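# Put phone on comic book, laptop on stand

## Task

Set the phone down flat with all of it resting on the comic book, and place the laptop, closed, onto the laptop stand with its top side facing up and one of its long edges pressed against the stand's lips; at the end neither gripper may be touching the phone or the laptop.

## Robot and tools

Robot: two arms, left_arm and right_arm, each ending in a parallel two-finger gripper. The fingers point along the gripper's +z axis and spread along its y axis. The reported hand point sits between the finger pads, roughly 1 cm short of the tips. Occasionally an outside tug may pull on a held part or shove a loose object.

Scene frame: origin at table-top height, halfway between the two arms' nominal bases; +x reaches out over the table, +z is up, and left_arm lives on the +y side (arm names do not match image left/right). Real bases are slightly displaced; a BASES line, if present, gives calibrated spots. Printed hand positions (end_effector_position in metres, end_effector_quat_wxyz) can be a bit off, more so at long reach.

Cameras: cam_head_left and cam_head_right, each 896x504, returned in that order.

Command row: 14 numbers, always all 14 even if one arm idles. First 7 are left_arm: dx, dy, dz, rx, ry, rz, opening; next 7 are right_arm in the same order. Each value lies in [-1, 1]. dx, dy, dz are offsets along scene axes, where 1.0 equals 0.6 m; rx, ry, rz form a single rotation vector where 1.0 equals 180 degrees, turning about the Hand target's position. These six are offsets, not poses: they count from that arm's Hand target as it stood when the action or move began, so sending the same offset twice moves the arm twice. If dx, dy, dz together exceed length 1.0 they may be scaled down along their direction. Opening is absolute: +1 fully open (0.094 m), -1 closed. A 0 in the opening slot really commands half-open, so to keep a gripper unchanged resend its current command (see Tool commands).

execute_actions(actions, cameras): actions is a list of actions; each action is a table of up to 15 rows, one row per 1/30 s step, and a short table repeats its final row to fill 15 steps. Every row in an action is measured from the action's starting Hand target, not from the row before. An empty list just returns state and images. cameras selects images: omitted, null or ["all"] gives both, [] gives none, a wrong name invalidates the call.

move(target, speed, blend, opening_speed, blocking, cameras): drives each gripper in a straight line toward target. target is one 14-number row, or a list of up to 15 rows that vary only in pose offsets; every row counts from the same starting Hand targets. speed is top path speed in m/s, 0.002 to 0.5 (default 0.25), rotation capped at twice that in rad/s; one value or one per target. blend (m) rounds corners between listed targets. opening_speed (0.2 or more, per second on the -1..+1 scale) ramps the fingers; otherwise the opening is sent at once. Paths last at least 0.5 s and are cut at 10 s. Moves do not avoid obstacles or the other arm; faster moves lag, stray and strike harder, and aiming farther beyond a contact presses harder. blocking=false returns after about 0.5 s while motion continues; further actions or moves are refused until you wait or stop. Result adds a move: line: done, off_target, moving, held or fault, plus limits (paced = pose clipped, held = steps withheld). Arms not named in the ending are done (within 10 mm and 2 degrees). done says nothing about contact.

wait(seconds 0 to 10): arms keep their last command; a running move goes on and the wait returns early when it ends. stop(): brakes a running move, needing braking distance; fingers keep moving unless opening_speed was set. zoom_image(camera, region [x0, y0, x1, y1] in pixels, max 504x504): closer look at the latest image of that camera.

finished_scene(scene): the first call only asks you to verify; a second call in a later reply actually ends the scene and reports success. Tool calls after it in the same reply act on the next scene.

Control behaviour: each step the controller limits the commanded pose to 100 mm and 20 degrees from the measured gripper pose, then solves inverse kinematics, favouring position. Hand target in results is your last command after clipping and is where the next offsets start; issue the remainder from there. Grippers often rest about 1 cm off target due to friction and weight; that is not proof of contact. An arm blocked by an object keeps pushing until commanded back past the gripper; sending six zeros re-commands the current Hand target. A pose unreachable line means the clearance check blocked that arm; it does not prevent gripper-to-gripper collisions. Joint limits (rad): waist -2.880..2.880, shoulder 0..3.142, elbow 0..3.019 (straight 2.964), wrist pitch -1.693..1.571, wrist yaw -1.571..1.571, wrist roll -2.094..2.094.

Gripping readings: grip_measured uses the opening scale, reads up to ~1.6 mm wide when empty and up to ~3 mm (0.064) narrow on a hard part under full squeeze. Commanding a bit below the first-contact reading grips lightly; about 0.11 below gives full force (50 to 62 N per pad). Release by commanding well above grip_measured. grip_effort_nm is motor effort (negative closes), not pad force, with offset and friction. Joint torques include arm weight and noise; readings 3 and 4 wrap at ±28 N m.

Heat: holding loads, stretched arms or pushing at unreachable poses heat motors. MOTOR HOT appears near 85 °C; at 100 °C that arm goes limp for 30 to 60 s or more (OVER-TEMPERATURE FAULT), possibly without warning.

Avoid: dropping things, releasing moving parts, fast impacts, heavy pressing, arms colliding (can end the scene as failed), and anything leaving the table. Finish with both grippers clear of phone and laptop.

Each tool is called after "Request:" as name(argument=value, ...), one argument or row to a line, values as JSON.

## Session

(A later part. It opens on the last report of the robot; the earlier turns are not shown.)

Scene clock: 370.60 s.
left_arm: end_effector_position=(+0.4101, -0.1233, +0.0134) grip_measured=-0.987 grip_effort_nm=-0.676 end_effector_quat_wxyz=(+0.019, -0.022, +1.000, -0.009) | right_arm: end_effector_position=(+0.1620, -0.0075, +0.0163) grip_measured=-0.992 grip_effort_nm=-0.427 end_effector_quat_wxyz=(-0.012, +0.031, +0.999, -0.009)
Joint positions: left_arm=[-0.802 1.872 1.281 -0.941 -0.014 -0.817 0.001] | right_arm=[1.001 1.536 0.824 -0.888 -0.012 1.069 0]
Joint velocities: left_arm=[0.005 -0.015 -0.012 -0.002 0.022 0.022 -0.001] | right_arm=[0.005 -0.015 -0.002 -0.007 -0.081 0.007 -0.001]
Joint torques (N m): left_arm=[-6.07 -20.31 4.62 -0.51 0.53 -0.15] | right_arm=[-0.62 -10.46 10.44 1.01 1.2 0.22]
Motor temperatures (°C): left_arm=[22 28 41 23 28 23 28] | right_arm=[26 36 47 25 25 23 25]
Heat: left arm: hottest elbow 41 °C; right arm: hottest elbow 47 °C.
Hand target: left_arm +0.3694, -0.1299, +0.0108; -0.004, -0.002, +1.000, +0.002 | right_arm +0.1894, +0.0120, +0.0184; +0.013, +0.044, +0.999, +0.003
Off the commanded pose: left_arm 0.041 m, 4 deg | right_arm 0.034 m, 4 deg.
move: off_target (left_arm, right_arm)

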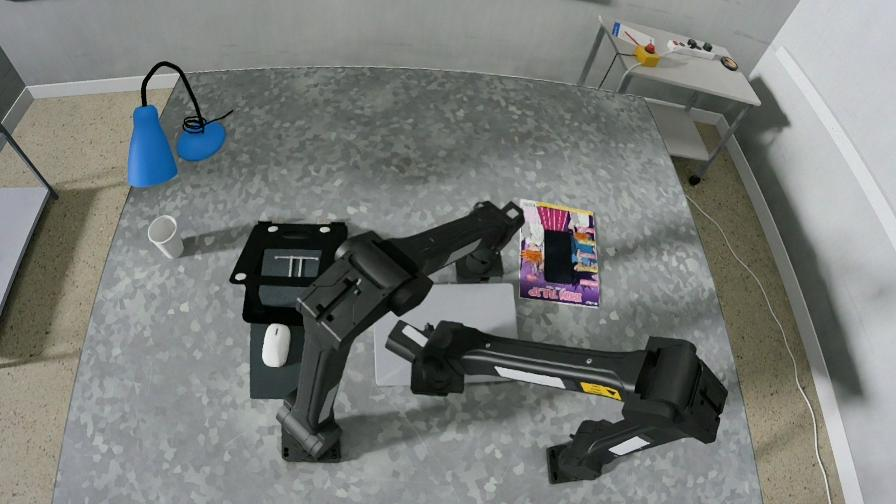

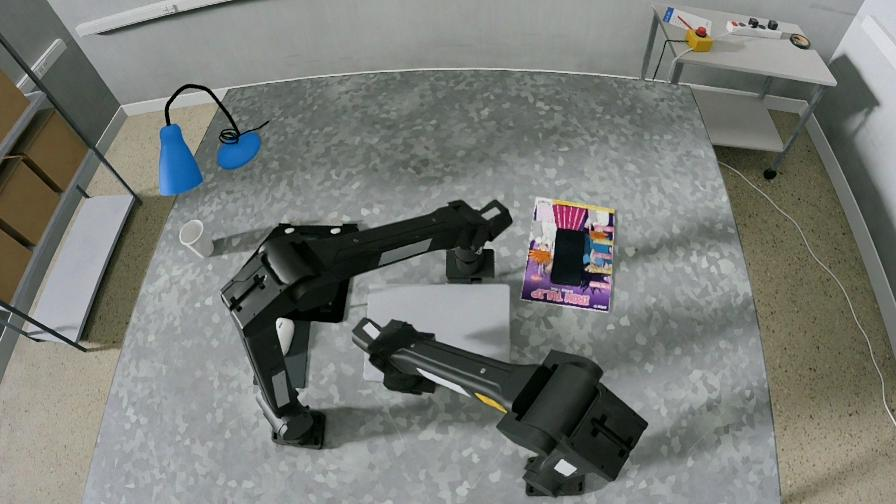

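Request:
move(
  target=[
    [0.14,0.03,0.02,0,0,0,-1,-0.085,-0.06,0,0,0,0,-1],
    [0.14,0.06,0.22,0,0,0,-1,-0.085,-0.1,0.22,0,0,0,-1],
    [0.14,0.3,0.25,0,0,0,-1,-0.085,-0.3,0.25,0,0,0,-1],
  ],
  speed=[0.05,0.08,0.12],
)

Request:
zoom_image(
  camera="cam_head_left",
  region=[350, 260, 550, 400],
)

Request:
zoom_image(
  camera="cam_head_right",
  region=[340, 260, 540, 400],
)

Scene clock: 394.60 s.
left_arm: end_effector_position=(+0.4609, +0.0430, +0.1512) grip_measured=-0.987 grip_effort_nm=-0.676 end_effector_quat_wxyz=(-0.010, -0.003, +1.000, +0.006) | right_arm: end_effector_position=(+0.1401, -0.1579, +0.1750) grip_measured=-0.992 grip_effort_nm=-0.427 end_effector_quat_wxyz=(+0.021, +0.042, +0.999, +0.008)
Joint positions: left_arm=[-0.465 1.629 1.343 -1.308 -0.003 -0.442 0.001] | right_arm=[0.749 0.899 0.771 -1.402 0.018 0.838 0]
Joint velocities: left_arm=[-0.005 0.005 0.002 -0.002 -0.022 -0.037 0] | right_arm=[-0.005 -0.024 0.002 -0.012 0.007 -0.007 0]
Joint torques (N m): left_arm=[-0.85 -18.26 8.62 0.1 -0.1 0.13] | right_arm=[-0.38 -5.66 7.61 -0.13 0.01 0.08]
Motor temperatures (°C): left_arm=[22 28 40 23 27 23 28] | right_arm=[26 36 47 25 25 23 25]
Heat: left arm: hottest elbow 40 °C; right arm: hottest elbow 47 °C.
Hand target: left_arm +0.4575, +0.0493, +0.1591; -0.005, -0.002, +1.000, +0.004 | right_arm +0.1363, -0.1651, +0.1710; +0.015, +0.044, +0.999, +0.004
Off the commanded pose: left_arm 0.014 m, 1 deg | right_arm 0.012 m, 1 deg.
move: off_target (left_arm, right_arm)

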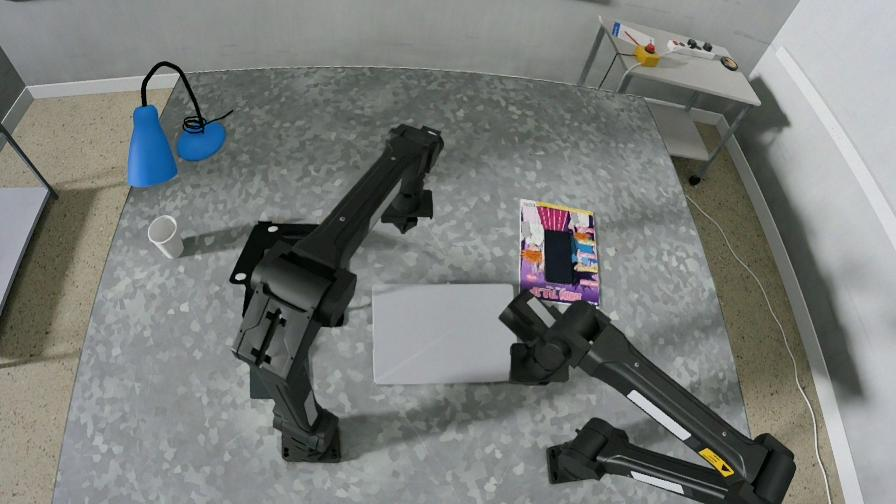

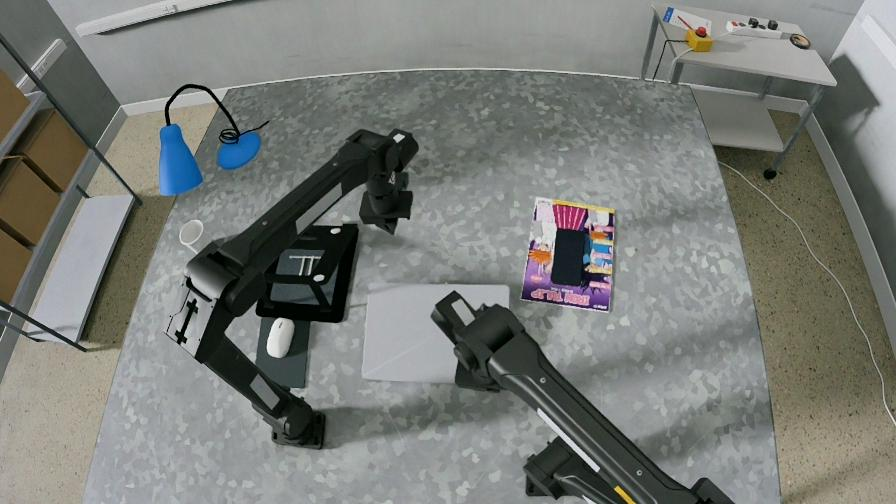

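Scaled by 2.520.

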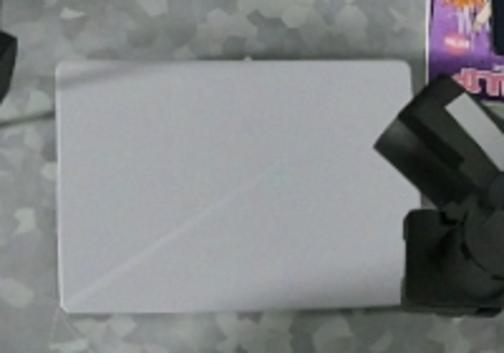

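Scaled by 2.520.

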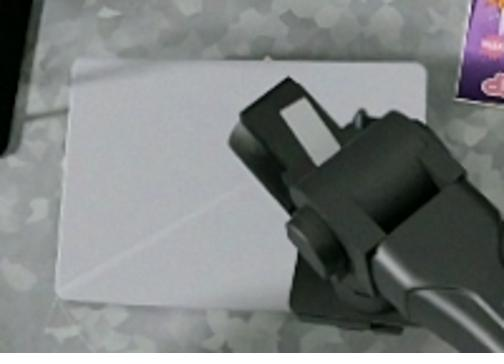

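Request:
move(
  target=[
    [-0.3125,0.1,0.068,0,0,0,-0.15,0.2228,-0.158,0,0,0,0,-0.15],
    [-0.3125,0.1512,0.068,-0.3441,-0.2193,0.3131,-0.15,0.2228,-0.158,0,0.3334,-0.2233,-0.2841,-0.15],
  ],
  speed=[0.12,0.15],
)

Scene clock: 443.13 s.
left_arm: end_effector_position=(+0.2720, +0.1460, +0.2005) grip_measured=-0.152 grip_effort_nm=0.129 end_effector_quat_wxyz=(+0.294, -0.450, +0.696, -0.477) | right_arm: end_effector_position=(+0.2714, -0.2672, +0.1773) grip_measured=-0.151 grip_effort_nm=0.061 end_effector_quat_wxyz=(+0.314, +0.437, +0.695, +0.477)
Joint positions: left_arm=[-0.308 0.108 0.249 -0.527 0.154 -1.531 0.04] | right_arm=[-0.147 0.485 0.22 -0.151 -0.529 1.331 0.04]
Joint velocities: left_arm=[-0.024 -0.005 0.012 0.002 0.022 0.051 0] | right_arm=[-0.005 -0.005 -0.002 -0.002 -0.022 -0.022 0]
Joint torques (N m): left_arm=[-2.61 1.03 10.61 2.69 -0.15 -0.02] | right_arm=[1.55 -1.73 8.64 2.07 -0.01 0.12]
Motor temperatures (°C): left_arm=[22 28 40 23 27 23 28] | right_arm=[26 35 45 25 24 23 25]
Heat: left arm: hottest elbow 40 °C; right arm: hottest elbow 45 °C.
Hand target: left_arm +0.2717, +0.1427, +0.2024; +0.295, -0.445, +0.691, -0.487 | right_arm +0.2687, -0.2634, +0.1752; +0.315, +0.432, +0.694, +0.482
Off the commanded pose: left_arm 0.006 m, 2 deg | right_arm 0.010 m, 1 deg.
move: done

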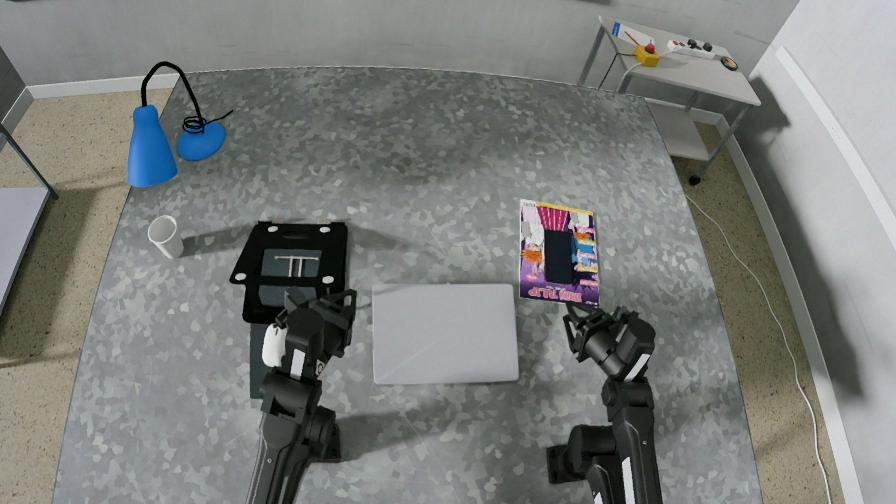

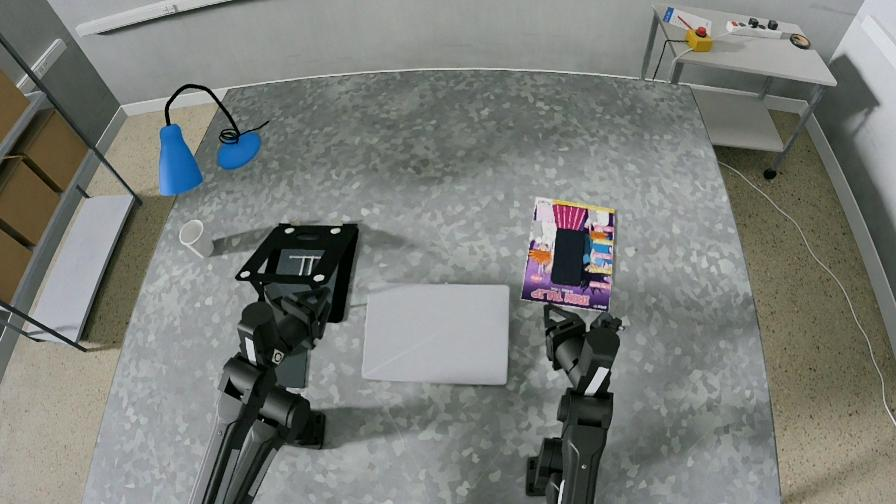

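Request:
zoom_image(
  camera="cam_head_left",
  region=[240, 260, 400, 400],
)

Request:
zoom_image(
  camera="cam_head_right",
  region=[500, 280, 660, 420],
)

Scaled by 3.150.

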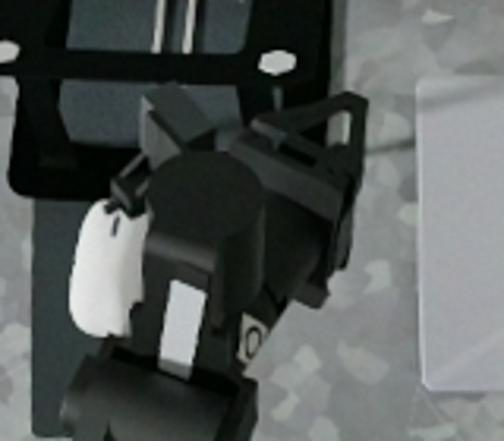

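Scaled by 3.150.

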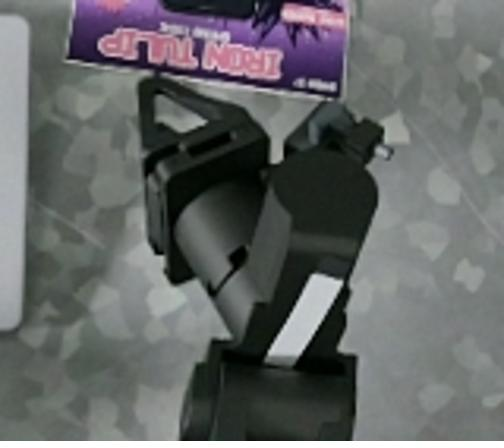

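Request:
move(
  target=[0.03,-0.025,-0.18,0,0,0,-0.15,0.0355,0.042,-0.15,0,0,0,-0.15],
  speed=0.08,
)

Request:
zoom_image(
  camera="cam_head_left",
  region=[240, 240, 400, 380],
)

Request:
zoom_image(
  camera="cam_head_right",
  region=[480, 260, 640, 400],
)

Scene clock: 454.23 s.
left_arm: end_effector_position=(+0.2777, +0.1387, +0.1178) grip_measured=-0.152 grip_effort_nm=0.125 end_effector_quat_wxyz=(+0.297, -0.447, +0.694, -0.480) | right_arm: end_effector_position=(+0.2920, -0.2441, +0.1009) grip_measured=-0.151 grip_effort_nm=0.061 end_effector_quat_wxyz=(+0.323, +0.431, +0.691, +0.481)
Joint positions: left_arm=[-0.359 0.161 0.027 -0.239 0.106 -1.548 0.04] | right_arm=[0.003 0.971 0.076 0.533 -0.39 1.393 0.04]
Joint velocities: left_arm=[-0.005 0.005 -0.002 0.007 0.037 0.037 0] | right_arm=[-0.005 0.005 -0.017 -0.007 -0.022 -0.022 -0.001]
Joint torques (N m): left_arm=[-1.44 0.91 12.51 1.63 0 0.11] | right_arm=[1.44 -2.02 5.89 2.25 0.05 0.15]
Motor temperatures (°C): left_arm=[22 27 40 24 27 23 28] | right_arm=[26 34 46 25 24 23 25]
Heat: left arm: hottest elbow 40 °C; right arm: hottest elbow 46 °C.
Hand target: left_arm +0.2783, +0.1387, +0.1236; +0.300, -0.446, +0.692, -0.483 | right_arm +0.2870, -0.2403, +0.0936; +0.315, +0.432, +0.694, +0.482
Off the commanded pose: left_arm 0.028 m, 1 deg | right_arm 0.017 m, 1 deg.
move: held (left_arm; a check stopped the path), off_target (right_arm; braked when a check withheld steps of left_arm); limits=held
pose unreachable (left arm): on one or more control steps of this call, first in action 0 (counted from 0), this arm could not follow its commanded pose, so it was not sent that pose on those steps. It may still have moved: this result reports where it is.
cause: moving toward the commanded pose would bring two parts of the arm too close to each other (its shoulder (the part past joint 1) and its forearm (the part past joint 3), with joints 2 (shoulder) and 3 (elbow) between them).

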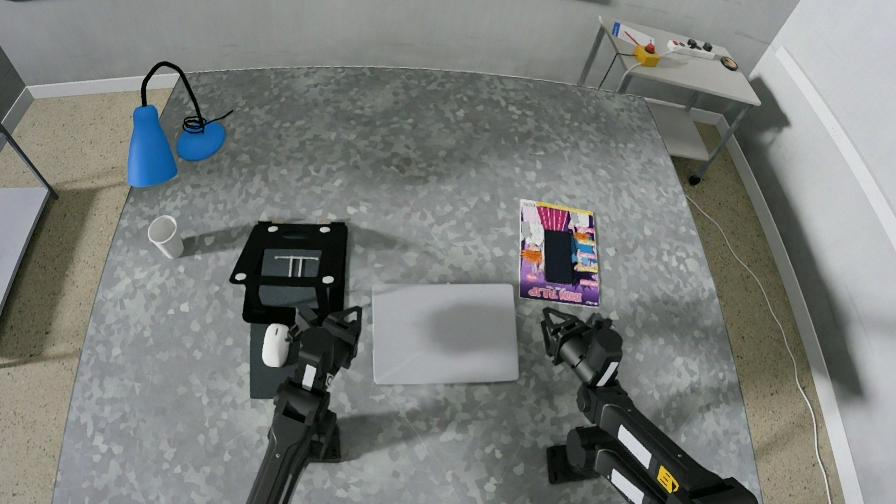

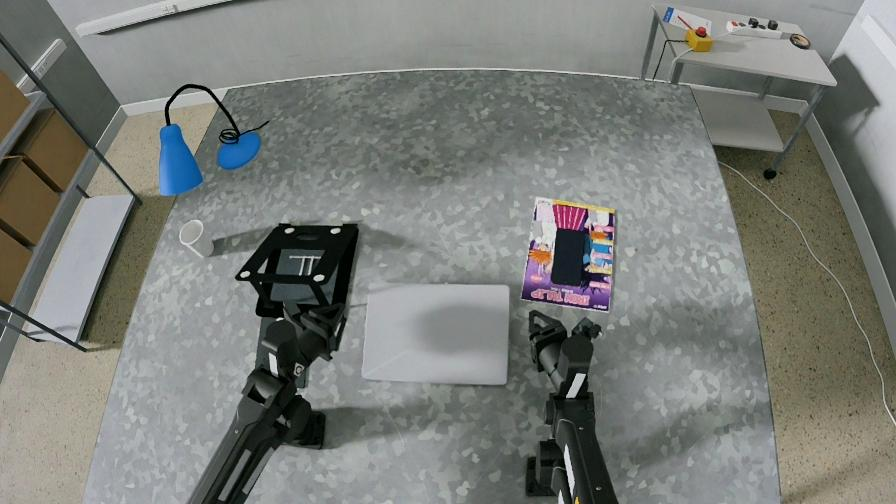

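Scaled by 3.150.

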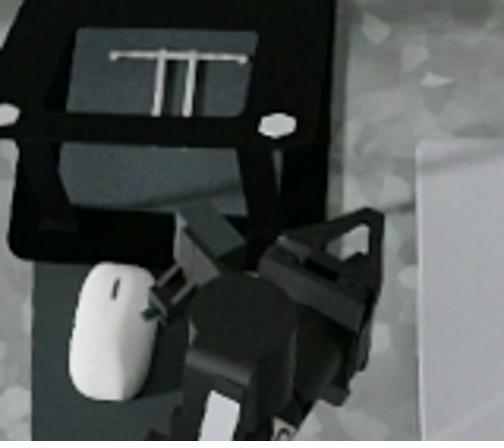

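Scaled by 3.150.

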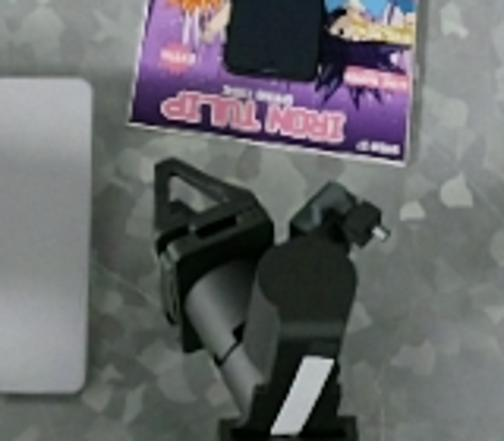

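Request:
move(
  target=[0.05,0.01,0.15,0.4029,-0.2624,-0.2414,-0.15,0,0,0,0,0,0,-0.15],
  speed=0.15,
  cameras=[],
)

Request:
move(
  target=[0.02,0.01,0,0.3222,-0.3514,-0.2383,-0.15,0.005,0,-0.08,0,0,0,-0.15],
  speed=0.15,
)

Request:
zoom_image(
  camera="cam_head_left",
  region=[240, 240, 400, 380],
)

Scene clock: 484.43 s.
left_arm: end_effector_position=(+0.2927, +0.1400, +0.1728) grip_measured=-0.152 grip_effort_nm=0.125 end_effector_quat_wxyz=(+0.512, +0.276, +0.787, -0.209) | right_arm: end_effector_position=(+0.2920, -0.2440, +0.1008) grip_measured=-0.151 grip_effort_nm=0.061 end_effector_quat_wxyz=(+0.323, +0.431, +0.691, +0.481)
Joint positions: left_arm=[-0.008 0.408 0.233 -0.347 0.674 0.295 0.04] | right_arm=[0.003 0.971 0.076 0.533 -0.39 1.394 0.04]
Joint velocities: left_arm=[0.005 0.005 -0.012 -0.002 0.022 -0.022 -0.001] | right_arm=[0.005 -0.015 0.002 0.007 0.007 0.037 0]
Joint torques (N m): left_arm=[-0.21 1.38 18.81 1.25 0.29 0.12] | right_arm=[1.49 -2.14 5.89 2.22 0.03 0.15]
Motor temperatures (°C): left_arm=[22 27 43 24 27 23 27] | right_arm=[26 34 44 25 24 23 25]
Heat: left arm: hottest elbow 43 °C; right arm: hottest elbow 44 °C.
Hand target: left_arm +0.3087, +0.1434, +0.2129; +0.536, +0.282, +0.771, -0.195 | right_arm +0.2870, -0.2403, +0.0935; +0.315, +0.432, +0.694, +0.482
Off the commanded pose: left_arm 0.044 m, 4 deg | right_arm 0.010 m, 1 deg.
move: off_target (left_arm)
No camera images: "cameras" was empty.

Scene clock: 490.70 s.
left_arm: end_effector_position=(+0.3071, +0.1449, +0.1850) grip_measured=-0.152 grip_effort_nm=0.120 end_effector_quat_wxyz=(+0.552, +0.764, +0.296, +0.156) | right_arm: end_effector_position=(+0.2948, -0.2438, +0.0505) grip_measured=-0.151 grip_effort_nm=0.071 end_effector_quat_wxyz=(+0.324, +0.430, +0.691, +0.482)
Joint positions: left_arm=[0.149 0.647 0.32 -0.351 0.995 2.072 0.04] | right_arm=[0.004 1.507 0.042 1.104 -0.389 1.394 0.04]
Joint velocities: left_arm=[-0.015 -0.005 -0.002 0.002 -0.007 -0.007 0.002] | right_arm=[-0.005 0.005 0.007 -0.007 -0.007 -0.007 0.001]
Joint torques (N m): left_arm=[-1.08 -2.73 15.3 1.89 0.27 0.07] | right_arm=[1.44 -5.54 1.58 2.26 0.04 0.15]
Motor temperatures (°C): left_arm=[22 26 44 24 27 23 27] | right_arm=[26 34 43 25 24 23 25]
Heat: left arm: hottest elbow 44 °C; right arm: hottest elbow 43 °C.
Hand target: left_arm +0.3205, +0.1490, +0.2126; +0.544, +0.782, +0.248, +0.175 | right_arm +0.2892, -0.2400, +0.0455; +0.315, +0.432, +0.694, +0.482
Off the commanded pose: left_arm 0.031 m, 6 deg | right_arm 0.008 m, 1 deg.
joint sent to its limit (left arm) — joint 6 (wrist roll), upper limit. The joint targets are off in orientation, not in position.
move: off_target (left_arm)

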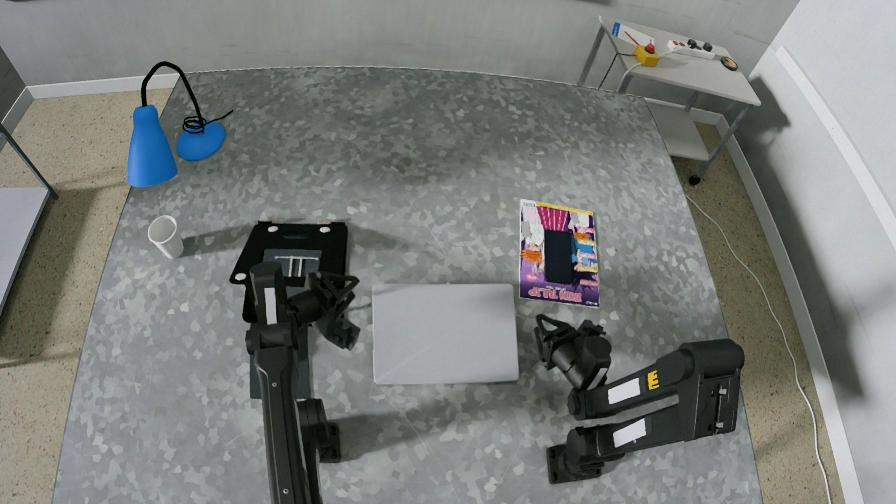

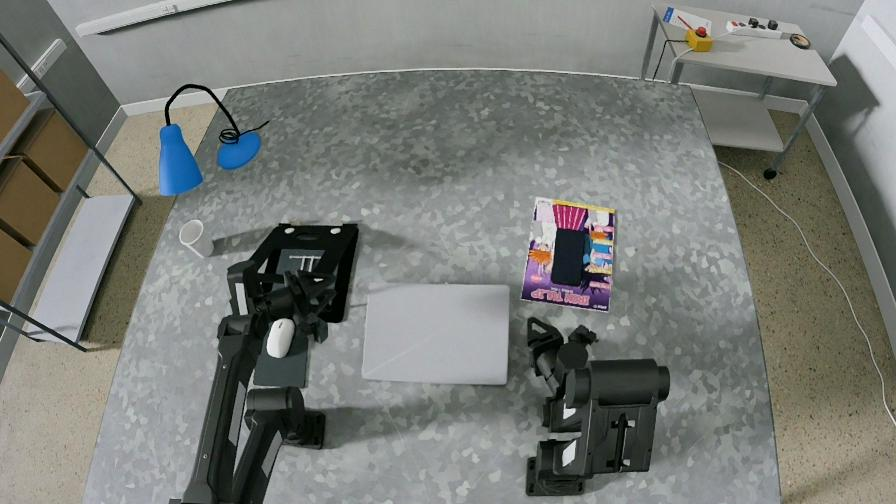

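Scaled by 3.150.

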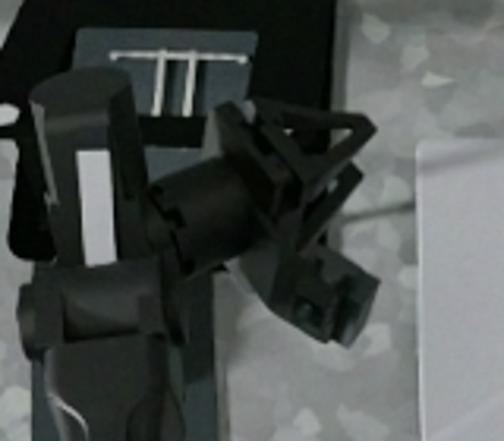

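Request:
move(
  target=[0.005,0.0,-0.188,0,0,0.05,-0.15,0.0,0,0,0,0,0,-0.15],
  speed=0.08,
)

Request:
zoom_image(
  camera="cam_head_left",
  region=[240, 240, 400, 380],
)

Request:
zoom_image(
  camera="cam_head_right",
  region=[240, 240, 400, 380],
)

Scene clock: 498.93 s.
left_arm: end_effector_position=(+0.3235, +0.1526, +0.1027) grip_measured=-0.152 grip_effort_nm=0.115 end_effector_quat_wxyz=(+0.527, +0.760, +0.309, +0.220) | right_arm: end_effector_position=(+0.2948, -0.2439, +0.0504) grip_measured=-0.151 grip_effort_nm=0.061 end_effector_quat_wxyz=(+0.324, +0.431, +0.691, +0.482)
Joint positions: left_arm=[0.111 0.926 0.131 0.241 0.849 2.015 0.04] | right_arm=[0.004 1.507 0.042 1.105 -0.389 1.394 0.04]
Joint velocities: left_arm=[0.005 -0.005 -0.002 -0.002 -0.051 0.037 0.001] | right_arm=[0.005 -0.015 0.002 0.012 0.037 0.022 0.001]
Joint torques (N m): left_arm=[-2.61 -2.26 7.8 2.17 0.07 -0.15] | right_arm=[1.44 -5.25 1.61 2.19 0.04 0.15]
Motor temperatures (°C): left_arm=[22 26 44 24 27 23 27] | right_arm=[26 34 42 25 24 23 25]
Heat: left arm: hottest elbow 44 °C; right arm: hottest elbow 42 °C.
Hand target: left_arm +0.3227, +0.1490, +0.1006; +0.529, +0.760, +0.309, +0.217 | right_arm +0.2892, -0.2401, +0.0454; +0.315, +0.433, +0.694, +0.482
Off the commanded pose: left_arm 0.005 m, 0 deg | right_arm 0.008 m, 1 deg.
move: done

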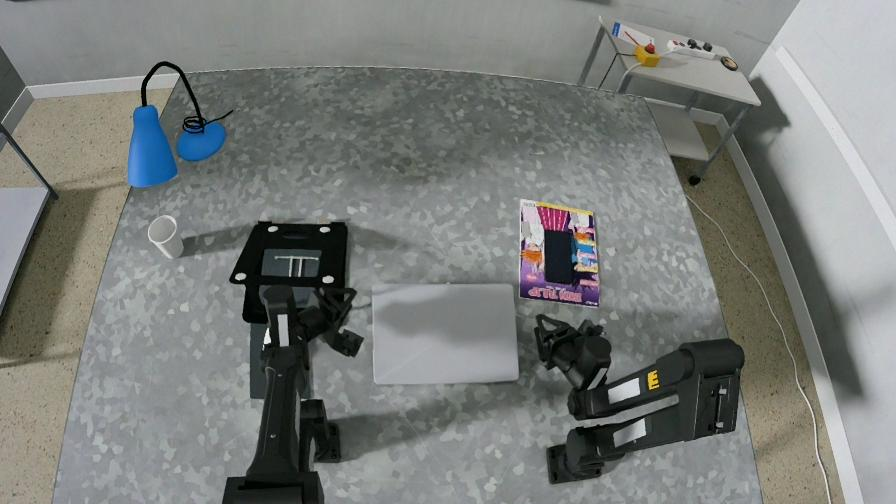

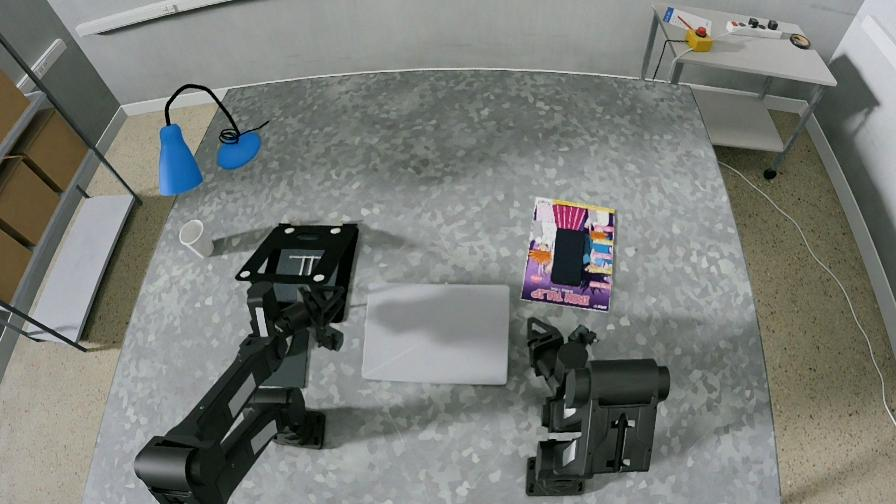

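Scaled by 3.150.

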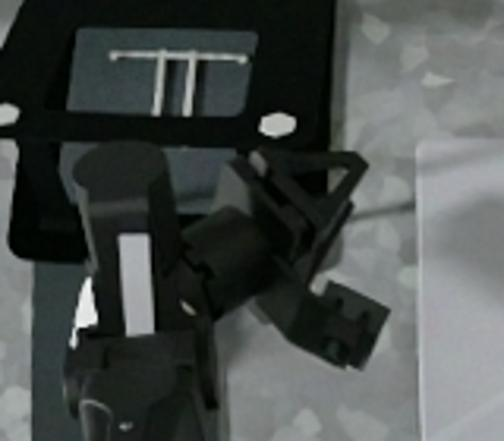

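Scaled by 3.150.

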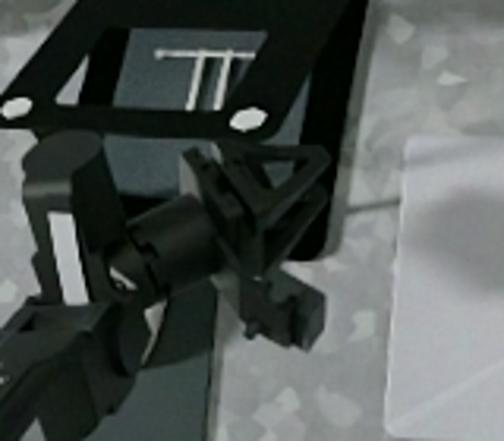

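Request:
move(
  target=[
    [-0.005,-0.04,0,0,0,0,-0.15,0.05,0,0,0,0,0,-0.15],
    [-0.005,-0.04,-0.09,0,0,0,-0.15,0.055,0,-0.012,0,0,0,-0.15],
  ],
  speed=0.06,
)

Request:
zoom_image(
  camera="cam_head_left",
  region=[280, 260, 440, 400],
)

Request:
zoom_image(
  camera="cam_head_right",
  region=[260, 260, 420, 400],
)

Request:
zoom_image(
  camera="cam_head_right",
  region=[460, 260, 620, 400],
)

Scene clock: 508.27 s.
left_arm: end_effector_position=(+0.3237, +0.1298, +0.0499) grip_measured=-0.152 grip_effort_nm=0.120 end_effector_quat_wxyz=(+0.527, +0.759, +0.310, +0.223) | right_arm: end_effector_position=(+0.3137, -0.2436, +0.0364) grip_measured=-0.151 grip_effort_nm=0.061 end_effector_quat_wxyz=(+0.313, +0.437, +0.696, +0.475)
Joint positions: left_arm=[-0.021 1.396 0.058 0.857 0.73 1.919 0.04] | right_arm=[0.004 1.609 0.098 1.121 -0.39 1.394 0.04]
Joint velocities: left_arm=[-0.005 0.005 -0.012 -0.007 0.007 -0.007 0.002] | right_arm=[-0.015 -0.024 -0.002 -0.012 -0.11 -0.051 0]
Joint torques (N m): left_arm=[-1.85 -5.25 2.85 2.33 0.17 -0.16] | right_arm=[1.03 -6.3 3.37 2.18 -0.13 0.13]
Motor temperatures (°C): left_arm=[22 26 43 24 27 23 27] | right_arm=[26 34 41 25 24 23 25]
Heat: left arm: hottest elbow 43 °C; right arm: hottest elbow 41 °C.
Hand target: left_arm +0.3190, +0.1255, +0.0479; +0.530, +0.760, +0.309, +0.217 | right_arm +0.3220, -0.2406, +0.0378; +0.315, +0.432, +0.694, +0.482
Off the commanded pose: left_arm 0.007 m, 1 deg | right_arm 0.009 m, 1 deg.
move: done

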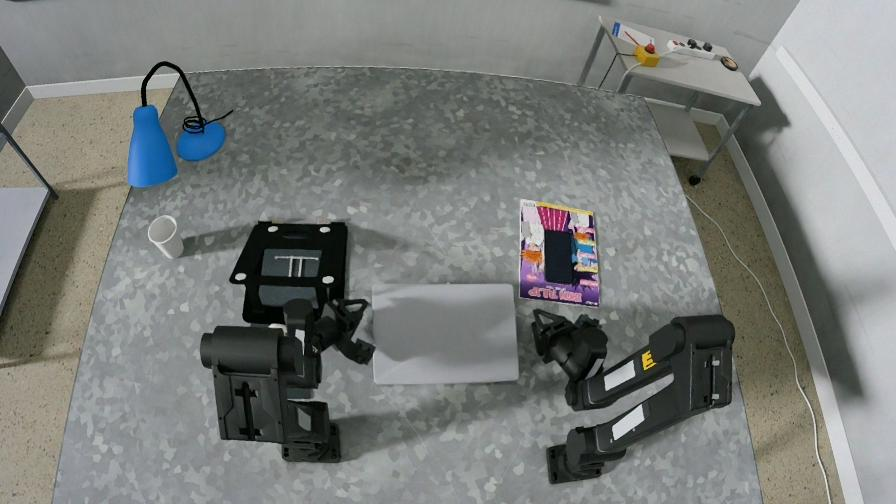

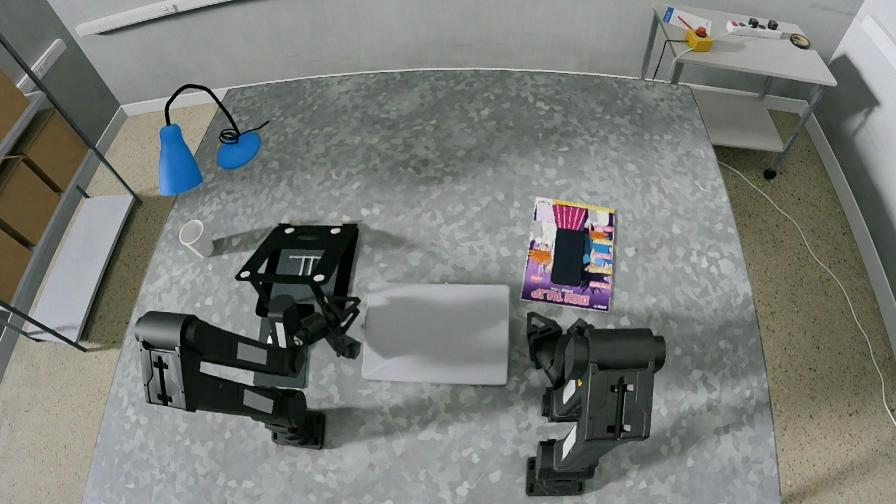

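Scaled by 3.150.

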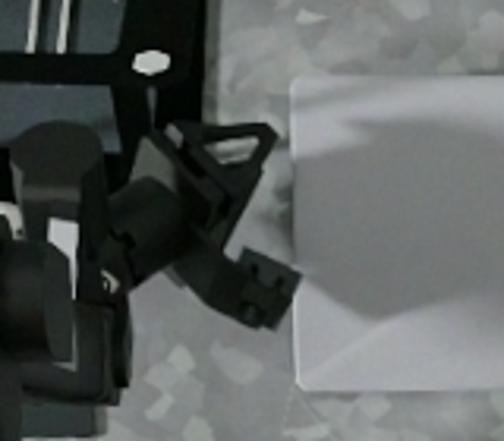

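Scaled by 3.150.

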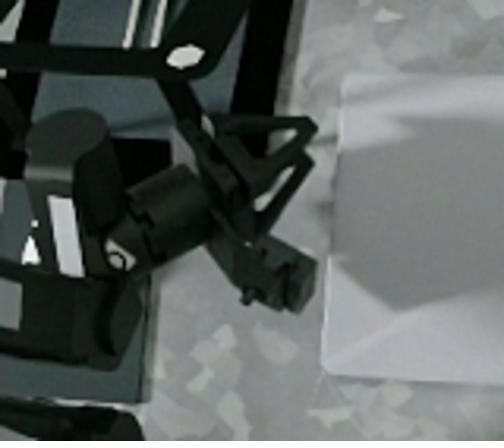

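Scaled by 3.150.

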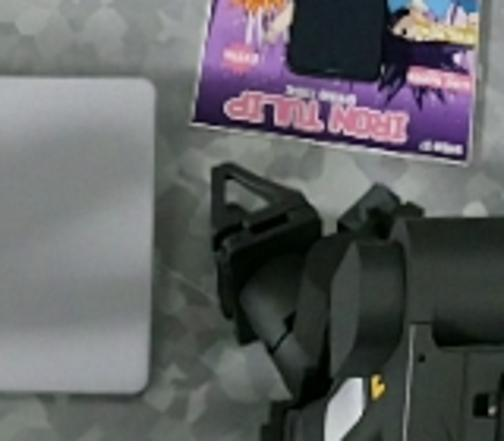

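Request:
move(
  target=[
    [0,0.0,-0.025,0,0,0,-0.15,0,0.04,0,0,0,0,-0.15],
    [0,-0.045,-0.025,0,0,0,-0.15,0.0,0.08,0,0,0,0,-0.15],
  ],
  speed=0.04,
)

Request:
zoom_image(
  camera="cam_head_left",
  region=[300, 260, 460, 400],
)

Request:
zoom_image(
  camera="cam_head_right",
  region=[280, 260, 440, 400],
)

Request:
zoom_image(
  camera="cam_head_right",
  region=[460, 260, 620, 400],
)

Scene clock: 517.20 s.
left_arm: end_effector_position=(+0.3197, +0.1120, +0.0341) grip_measured=-0.152 grip_effort_nm=0.120 end_effector_quat_wxyz=(+0.522, +0.758, +0.317, +0.229) | right_arm: end_effector_position=(+0.3177, -0.2122, +0.0370) grip_measured=-0.151 grip_effort_nm=0.066 end_effector_quat_wxyz=(+0.332, +0.445, +0.691, +0.462)
Joint positions: left_arm=[-0.139 1.593 0.039 1.116 0.604 1.849 0.04] | right_arm=[0.199 1.62 0.11 1.145 -0.161 1.459 0.04]
Joint velocities: left_arm=[-0.005 -0.015 0.002 -0.027 -0.051 -0.037 0.001] | right_arm=[-0.005 0.005 0.002 0.002 -0.037 0.022 -0.001]
Joint torques (N m): left_arm=[-4.66 -5.25 2.82 2.55 -0.18 -0.28] | right_arm=[3.43 -6.65 3.71 2 -0.59 0.3]
Motor temperatures (°C): left_arm=[22 26 42 24 27 23 27] | right_arm=[26 34 41 25 24 23 25]
Heat: left arm: hottest elbow 42 °C; right arm: hottest elbow 41 °C.
Hand target: left_arm +0.3188, +0.0989, +0.0336; +0.530, +0.759, +0.309, +0.217 | right_arm +0.3229, -0.1925, +0.0379; +0.315, +0.433, +0.694, +0.482
Off the commanded pose: left_arm 0.014 m, 2 deg | right_arm 0.020 m, 3 deg.
move: off_target (left_arm, right_arm)

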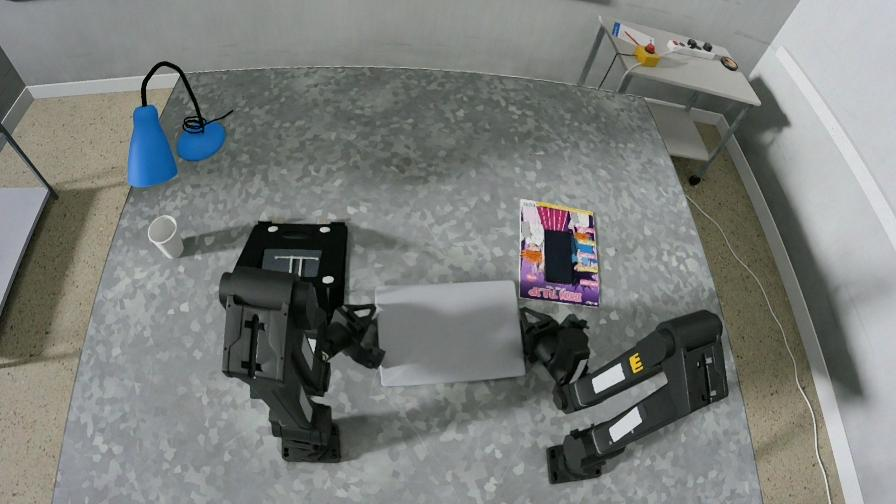

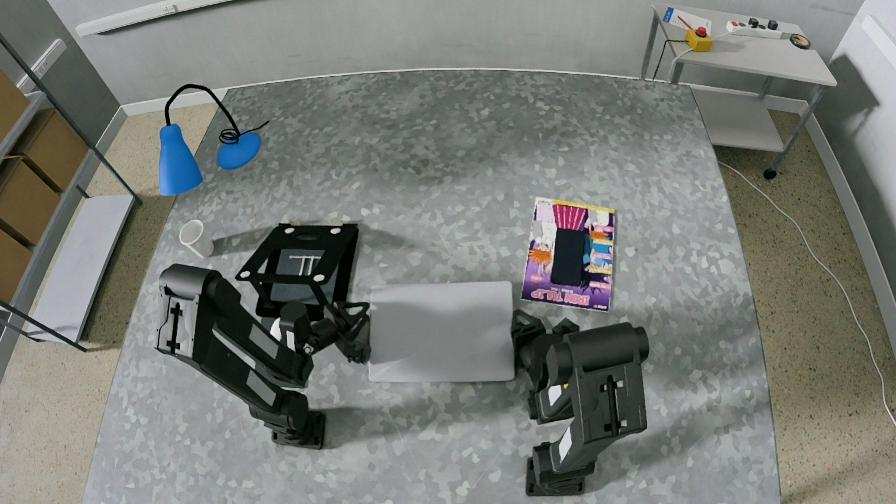

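Scaled by 3.150.

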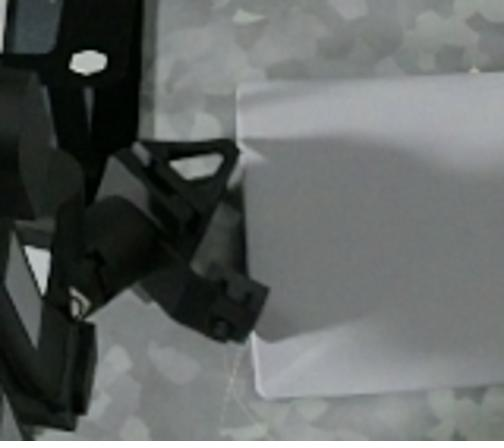

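Scaled by 3.150.

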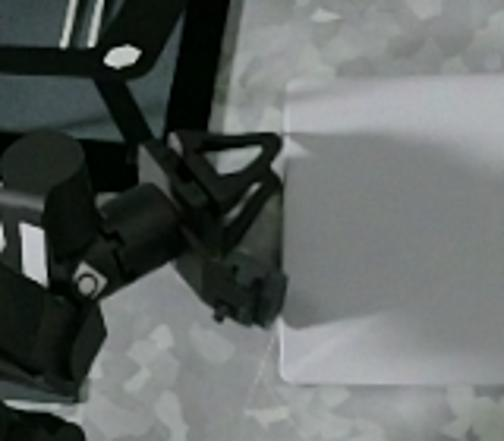

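Scaled by 3.150.

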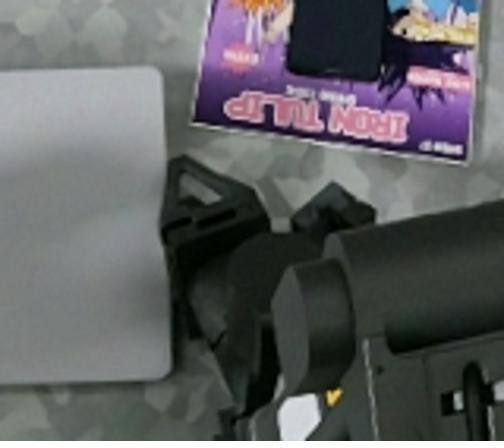

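Request:
move(
  target=[
    [0,0.035,0.0,0,0,0,-0.15,0,0.0,0,0,0,0,-0.15],
    [0,0.035,-0.03,0,0,0,-0.15,0.0,0.0,0,0,0,0,-0.15],
    [0,-0.01,-0.03,0,0,0,-0.15,0.0,0.0,0,0,0,0,-0.15],
  ],
  speed=0.04,
  cameras=["cam_head_left"],
)

Request:
zoom_image(
  camera="cam_head_left",
  region=[340, 270, 420, 340],
)

Scene clock: 544.27 s.
left_arm: end_effector_position=(+0.3181, +0.1135, +0.0271) grip_measured=-0.152 grip_effort_nm=0.115 end_effector_quat_wxyz=(+0.529, +0.748, +0.319, +0.242) | right_arm: end_effector_position=(+0.3196, -0.2145, +0.0376) grip_measured=-0.151 grip_effort_nm=0.061 end_effector_quat_wxyz=(+0.343, +0.443, +0.692, +0.455)
Joint positions: left_arm=[-0.144 1.774 0.028 1.348 0.585 1.825 0.04] | right_arm=[0.202 1.62 0.111 1.148 -0.138 1.443 0.04]
Joint velocities: left_arm=[-0.015 -0.015 0.002 -0.002 -0.066 0.095 -0.001] | right_arm=[-0.005 -0.005 0.002 -0.007 -0.007 -0.066 0]
Joint torques (N m): left_arm=[-6.42 -4.25 2.7 1.22 -0.55 -0.16] | right_arm=[3.14 -6.77 3.58 1.77 -1.37 0.45]
Motor temperatures (°C): left_arm=[22 26 39 24 27 24 27] | right_arm=[26 34 40 25 25 23 25]
Heat: left arm: hottest elbow 39 °C; right arm: hottest elbow 40 °C.
Hand target: left_arm +0.3188, +0.0930, +0.0160; +0.530, +0.759, +0.309, +0.217 | right_arm +0.3228, -0.1926, +0.0378; +0.315, +0.433, +0.694, +0.482
Off the commanded pose: left_arm 0.024 m, 3 deg | right_arm 0.022 m, 5 deg.
move: off_target (left_arm, right_arm)
Images, in order (width x height): cam_head_left 896x504.

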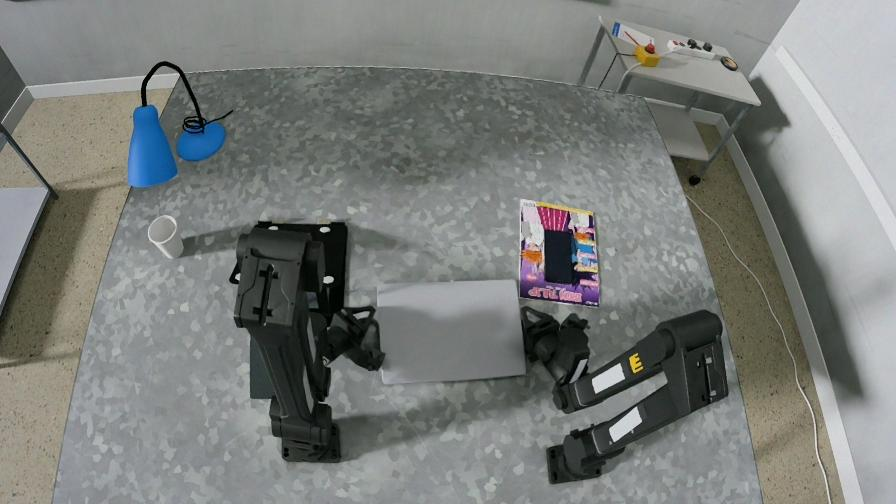

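Scaled by 6.300.

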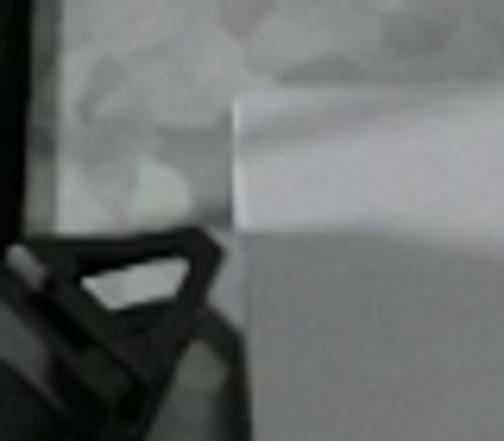

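Request:
execute_actions(
  actions=[],
)

Request:
zoom_image(
  camera="cam_head_left",
  region=[220, 180, 620, 440],
)

Scene clock: 556.53 s.
left_arm: end_effector_position=(+0.3181, +0.1135, +0.0272) grip_measured=-0.152 grip_effort_nm=0.115 end_effector_quat_wxyz=(+0.529, +0.748, +0.319, +0.242) | right_arm: end_effector_position=(+0.3196, -0.2145, +0.0376) grip_measured=-0.151 grip_effort_nm=0.061 end_effector_quat_wxyz=(+0.343, +0.443, +0.692, +0.455)
Joint positions: left_arm=[-0.144 1.774 0.028 1.348 0.585 1.825 0.04] | right_arm=[0.202 1.62 0.111 1.148 -0.138 1.443 0.04]
Joint velocities: left_arm=[-0.005 -0.005 -0.002 0.002 0.007 0.081 0] | right_arm=[-0.005 0.005 0.002 -0.002 -0.022 -0.051 0]
Joint torques (N m): left_arm=[-7.59 -4.84 2.5 1.37 -0.48 -0.19] | right_arm=[3.08 -6.89 3.6 1.74 -1.37 0.45]
Motor temperatures (°C): left_arm=[23 26 38 24 27 24 27] | right_arm=[26 34 40 25 26 23 25]
Heat: left arm: hottest elbow 38 °C; right arm: hottest elbow 40 °C.
Hand target: left_arm +0.3188, +0.0930, +0.0161; +0.530, +0.759, +0.309, +0.217 | right_arm +0.3228, -0.1926, +0.0378; +0.315, +0.433, +0.694, +0.482
Tool commands: left_gripper/opening=-0.15 right_gripper/opening=-0.15
Off the commanded pose: left_arm 0.024 m, 3 deg | right_arm 0.022 m, 5 deg.

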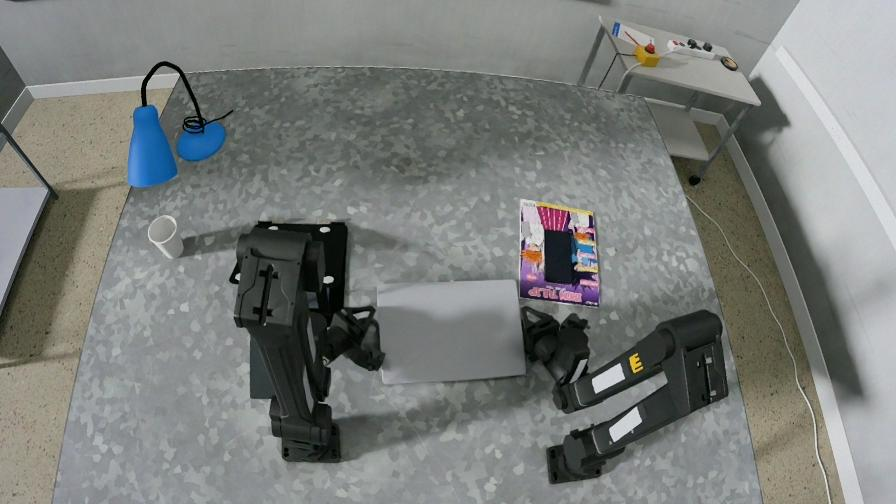

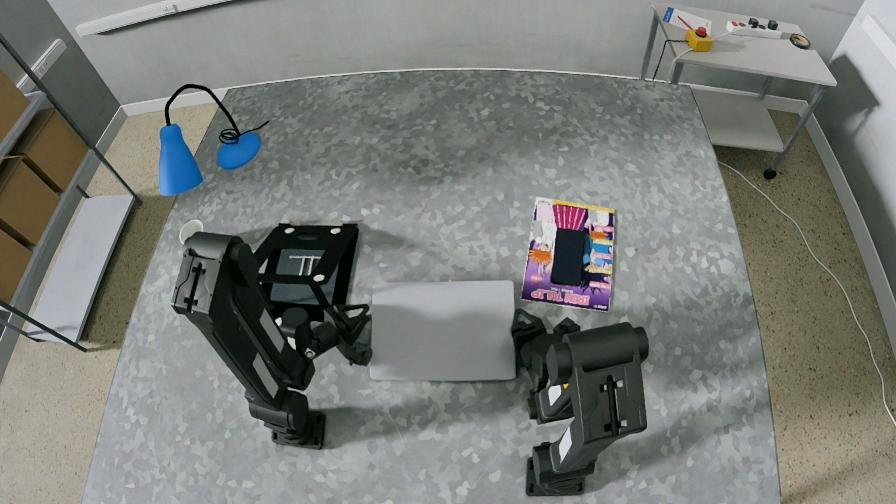

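Scaled by 1.260.

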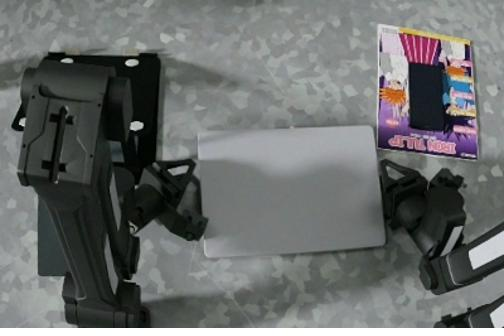

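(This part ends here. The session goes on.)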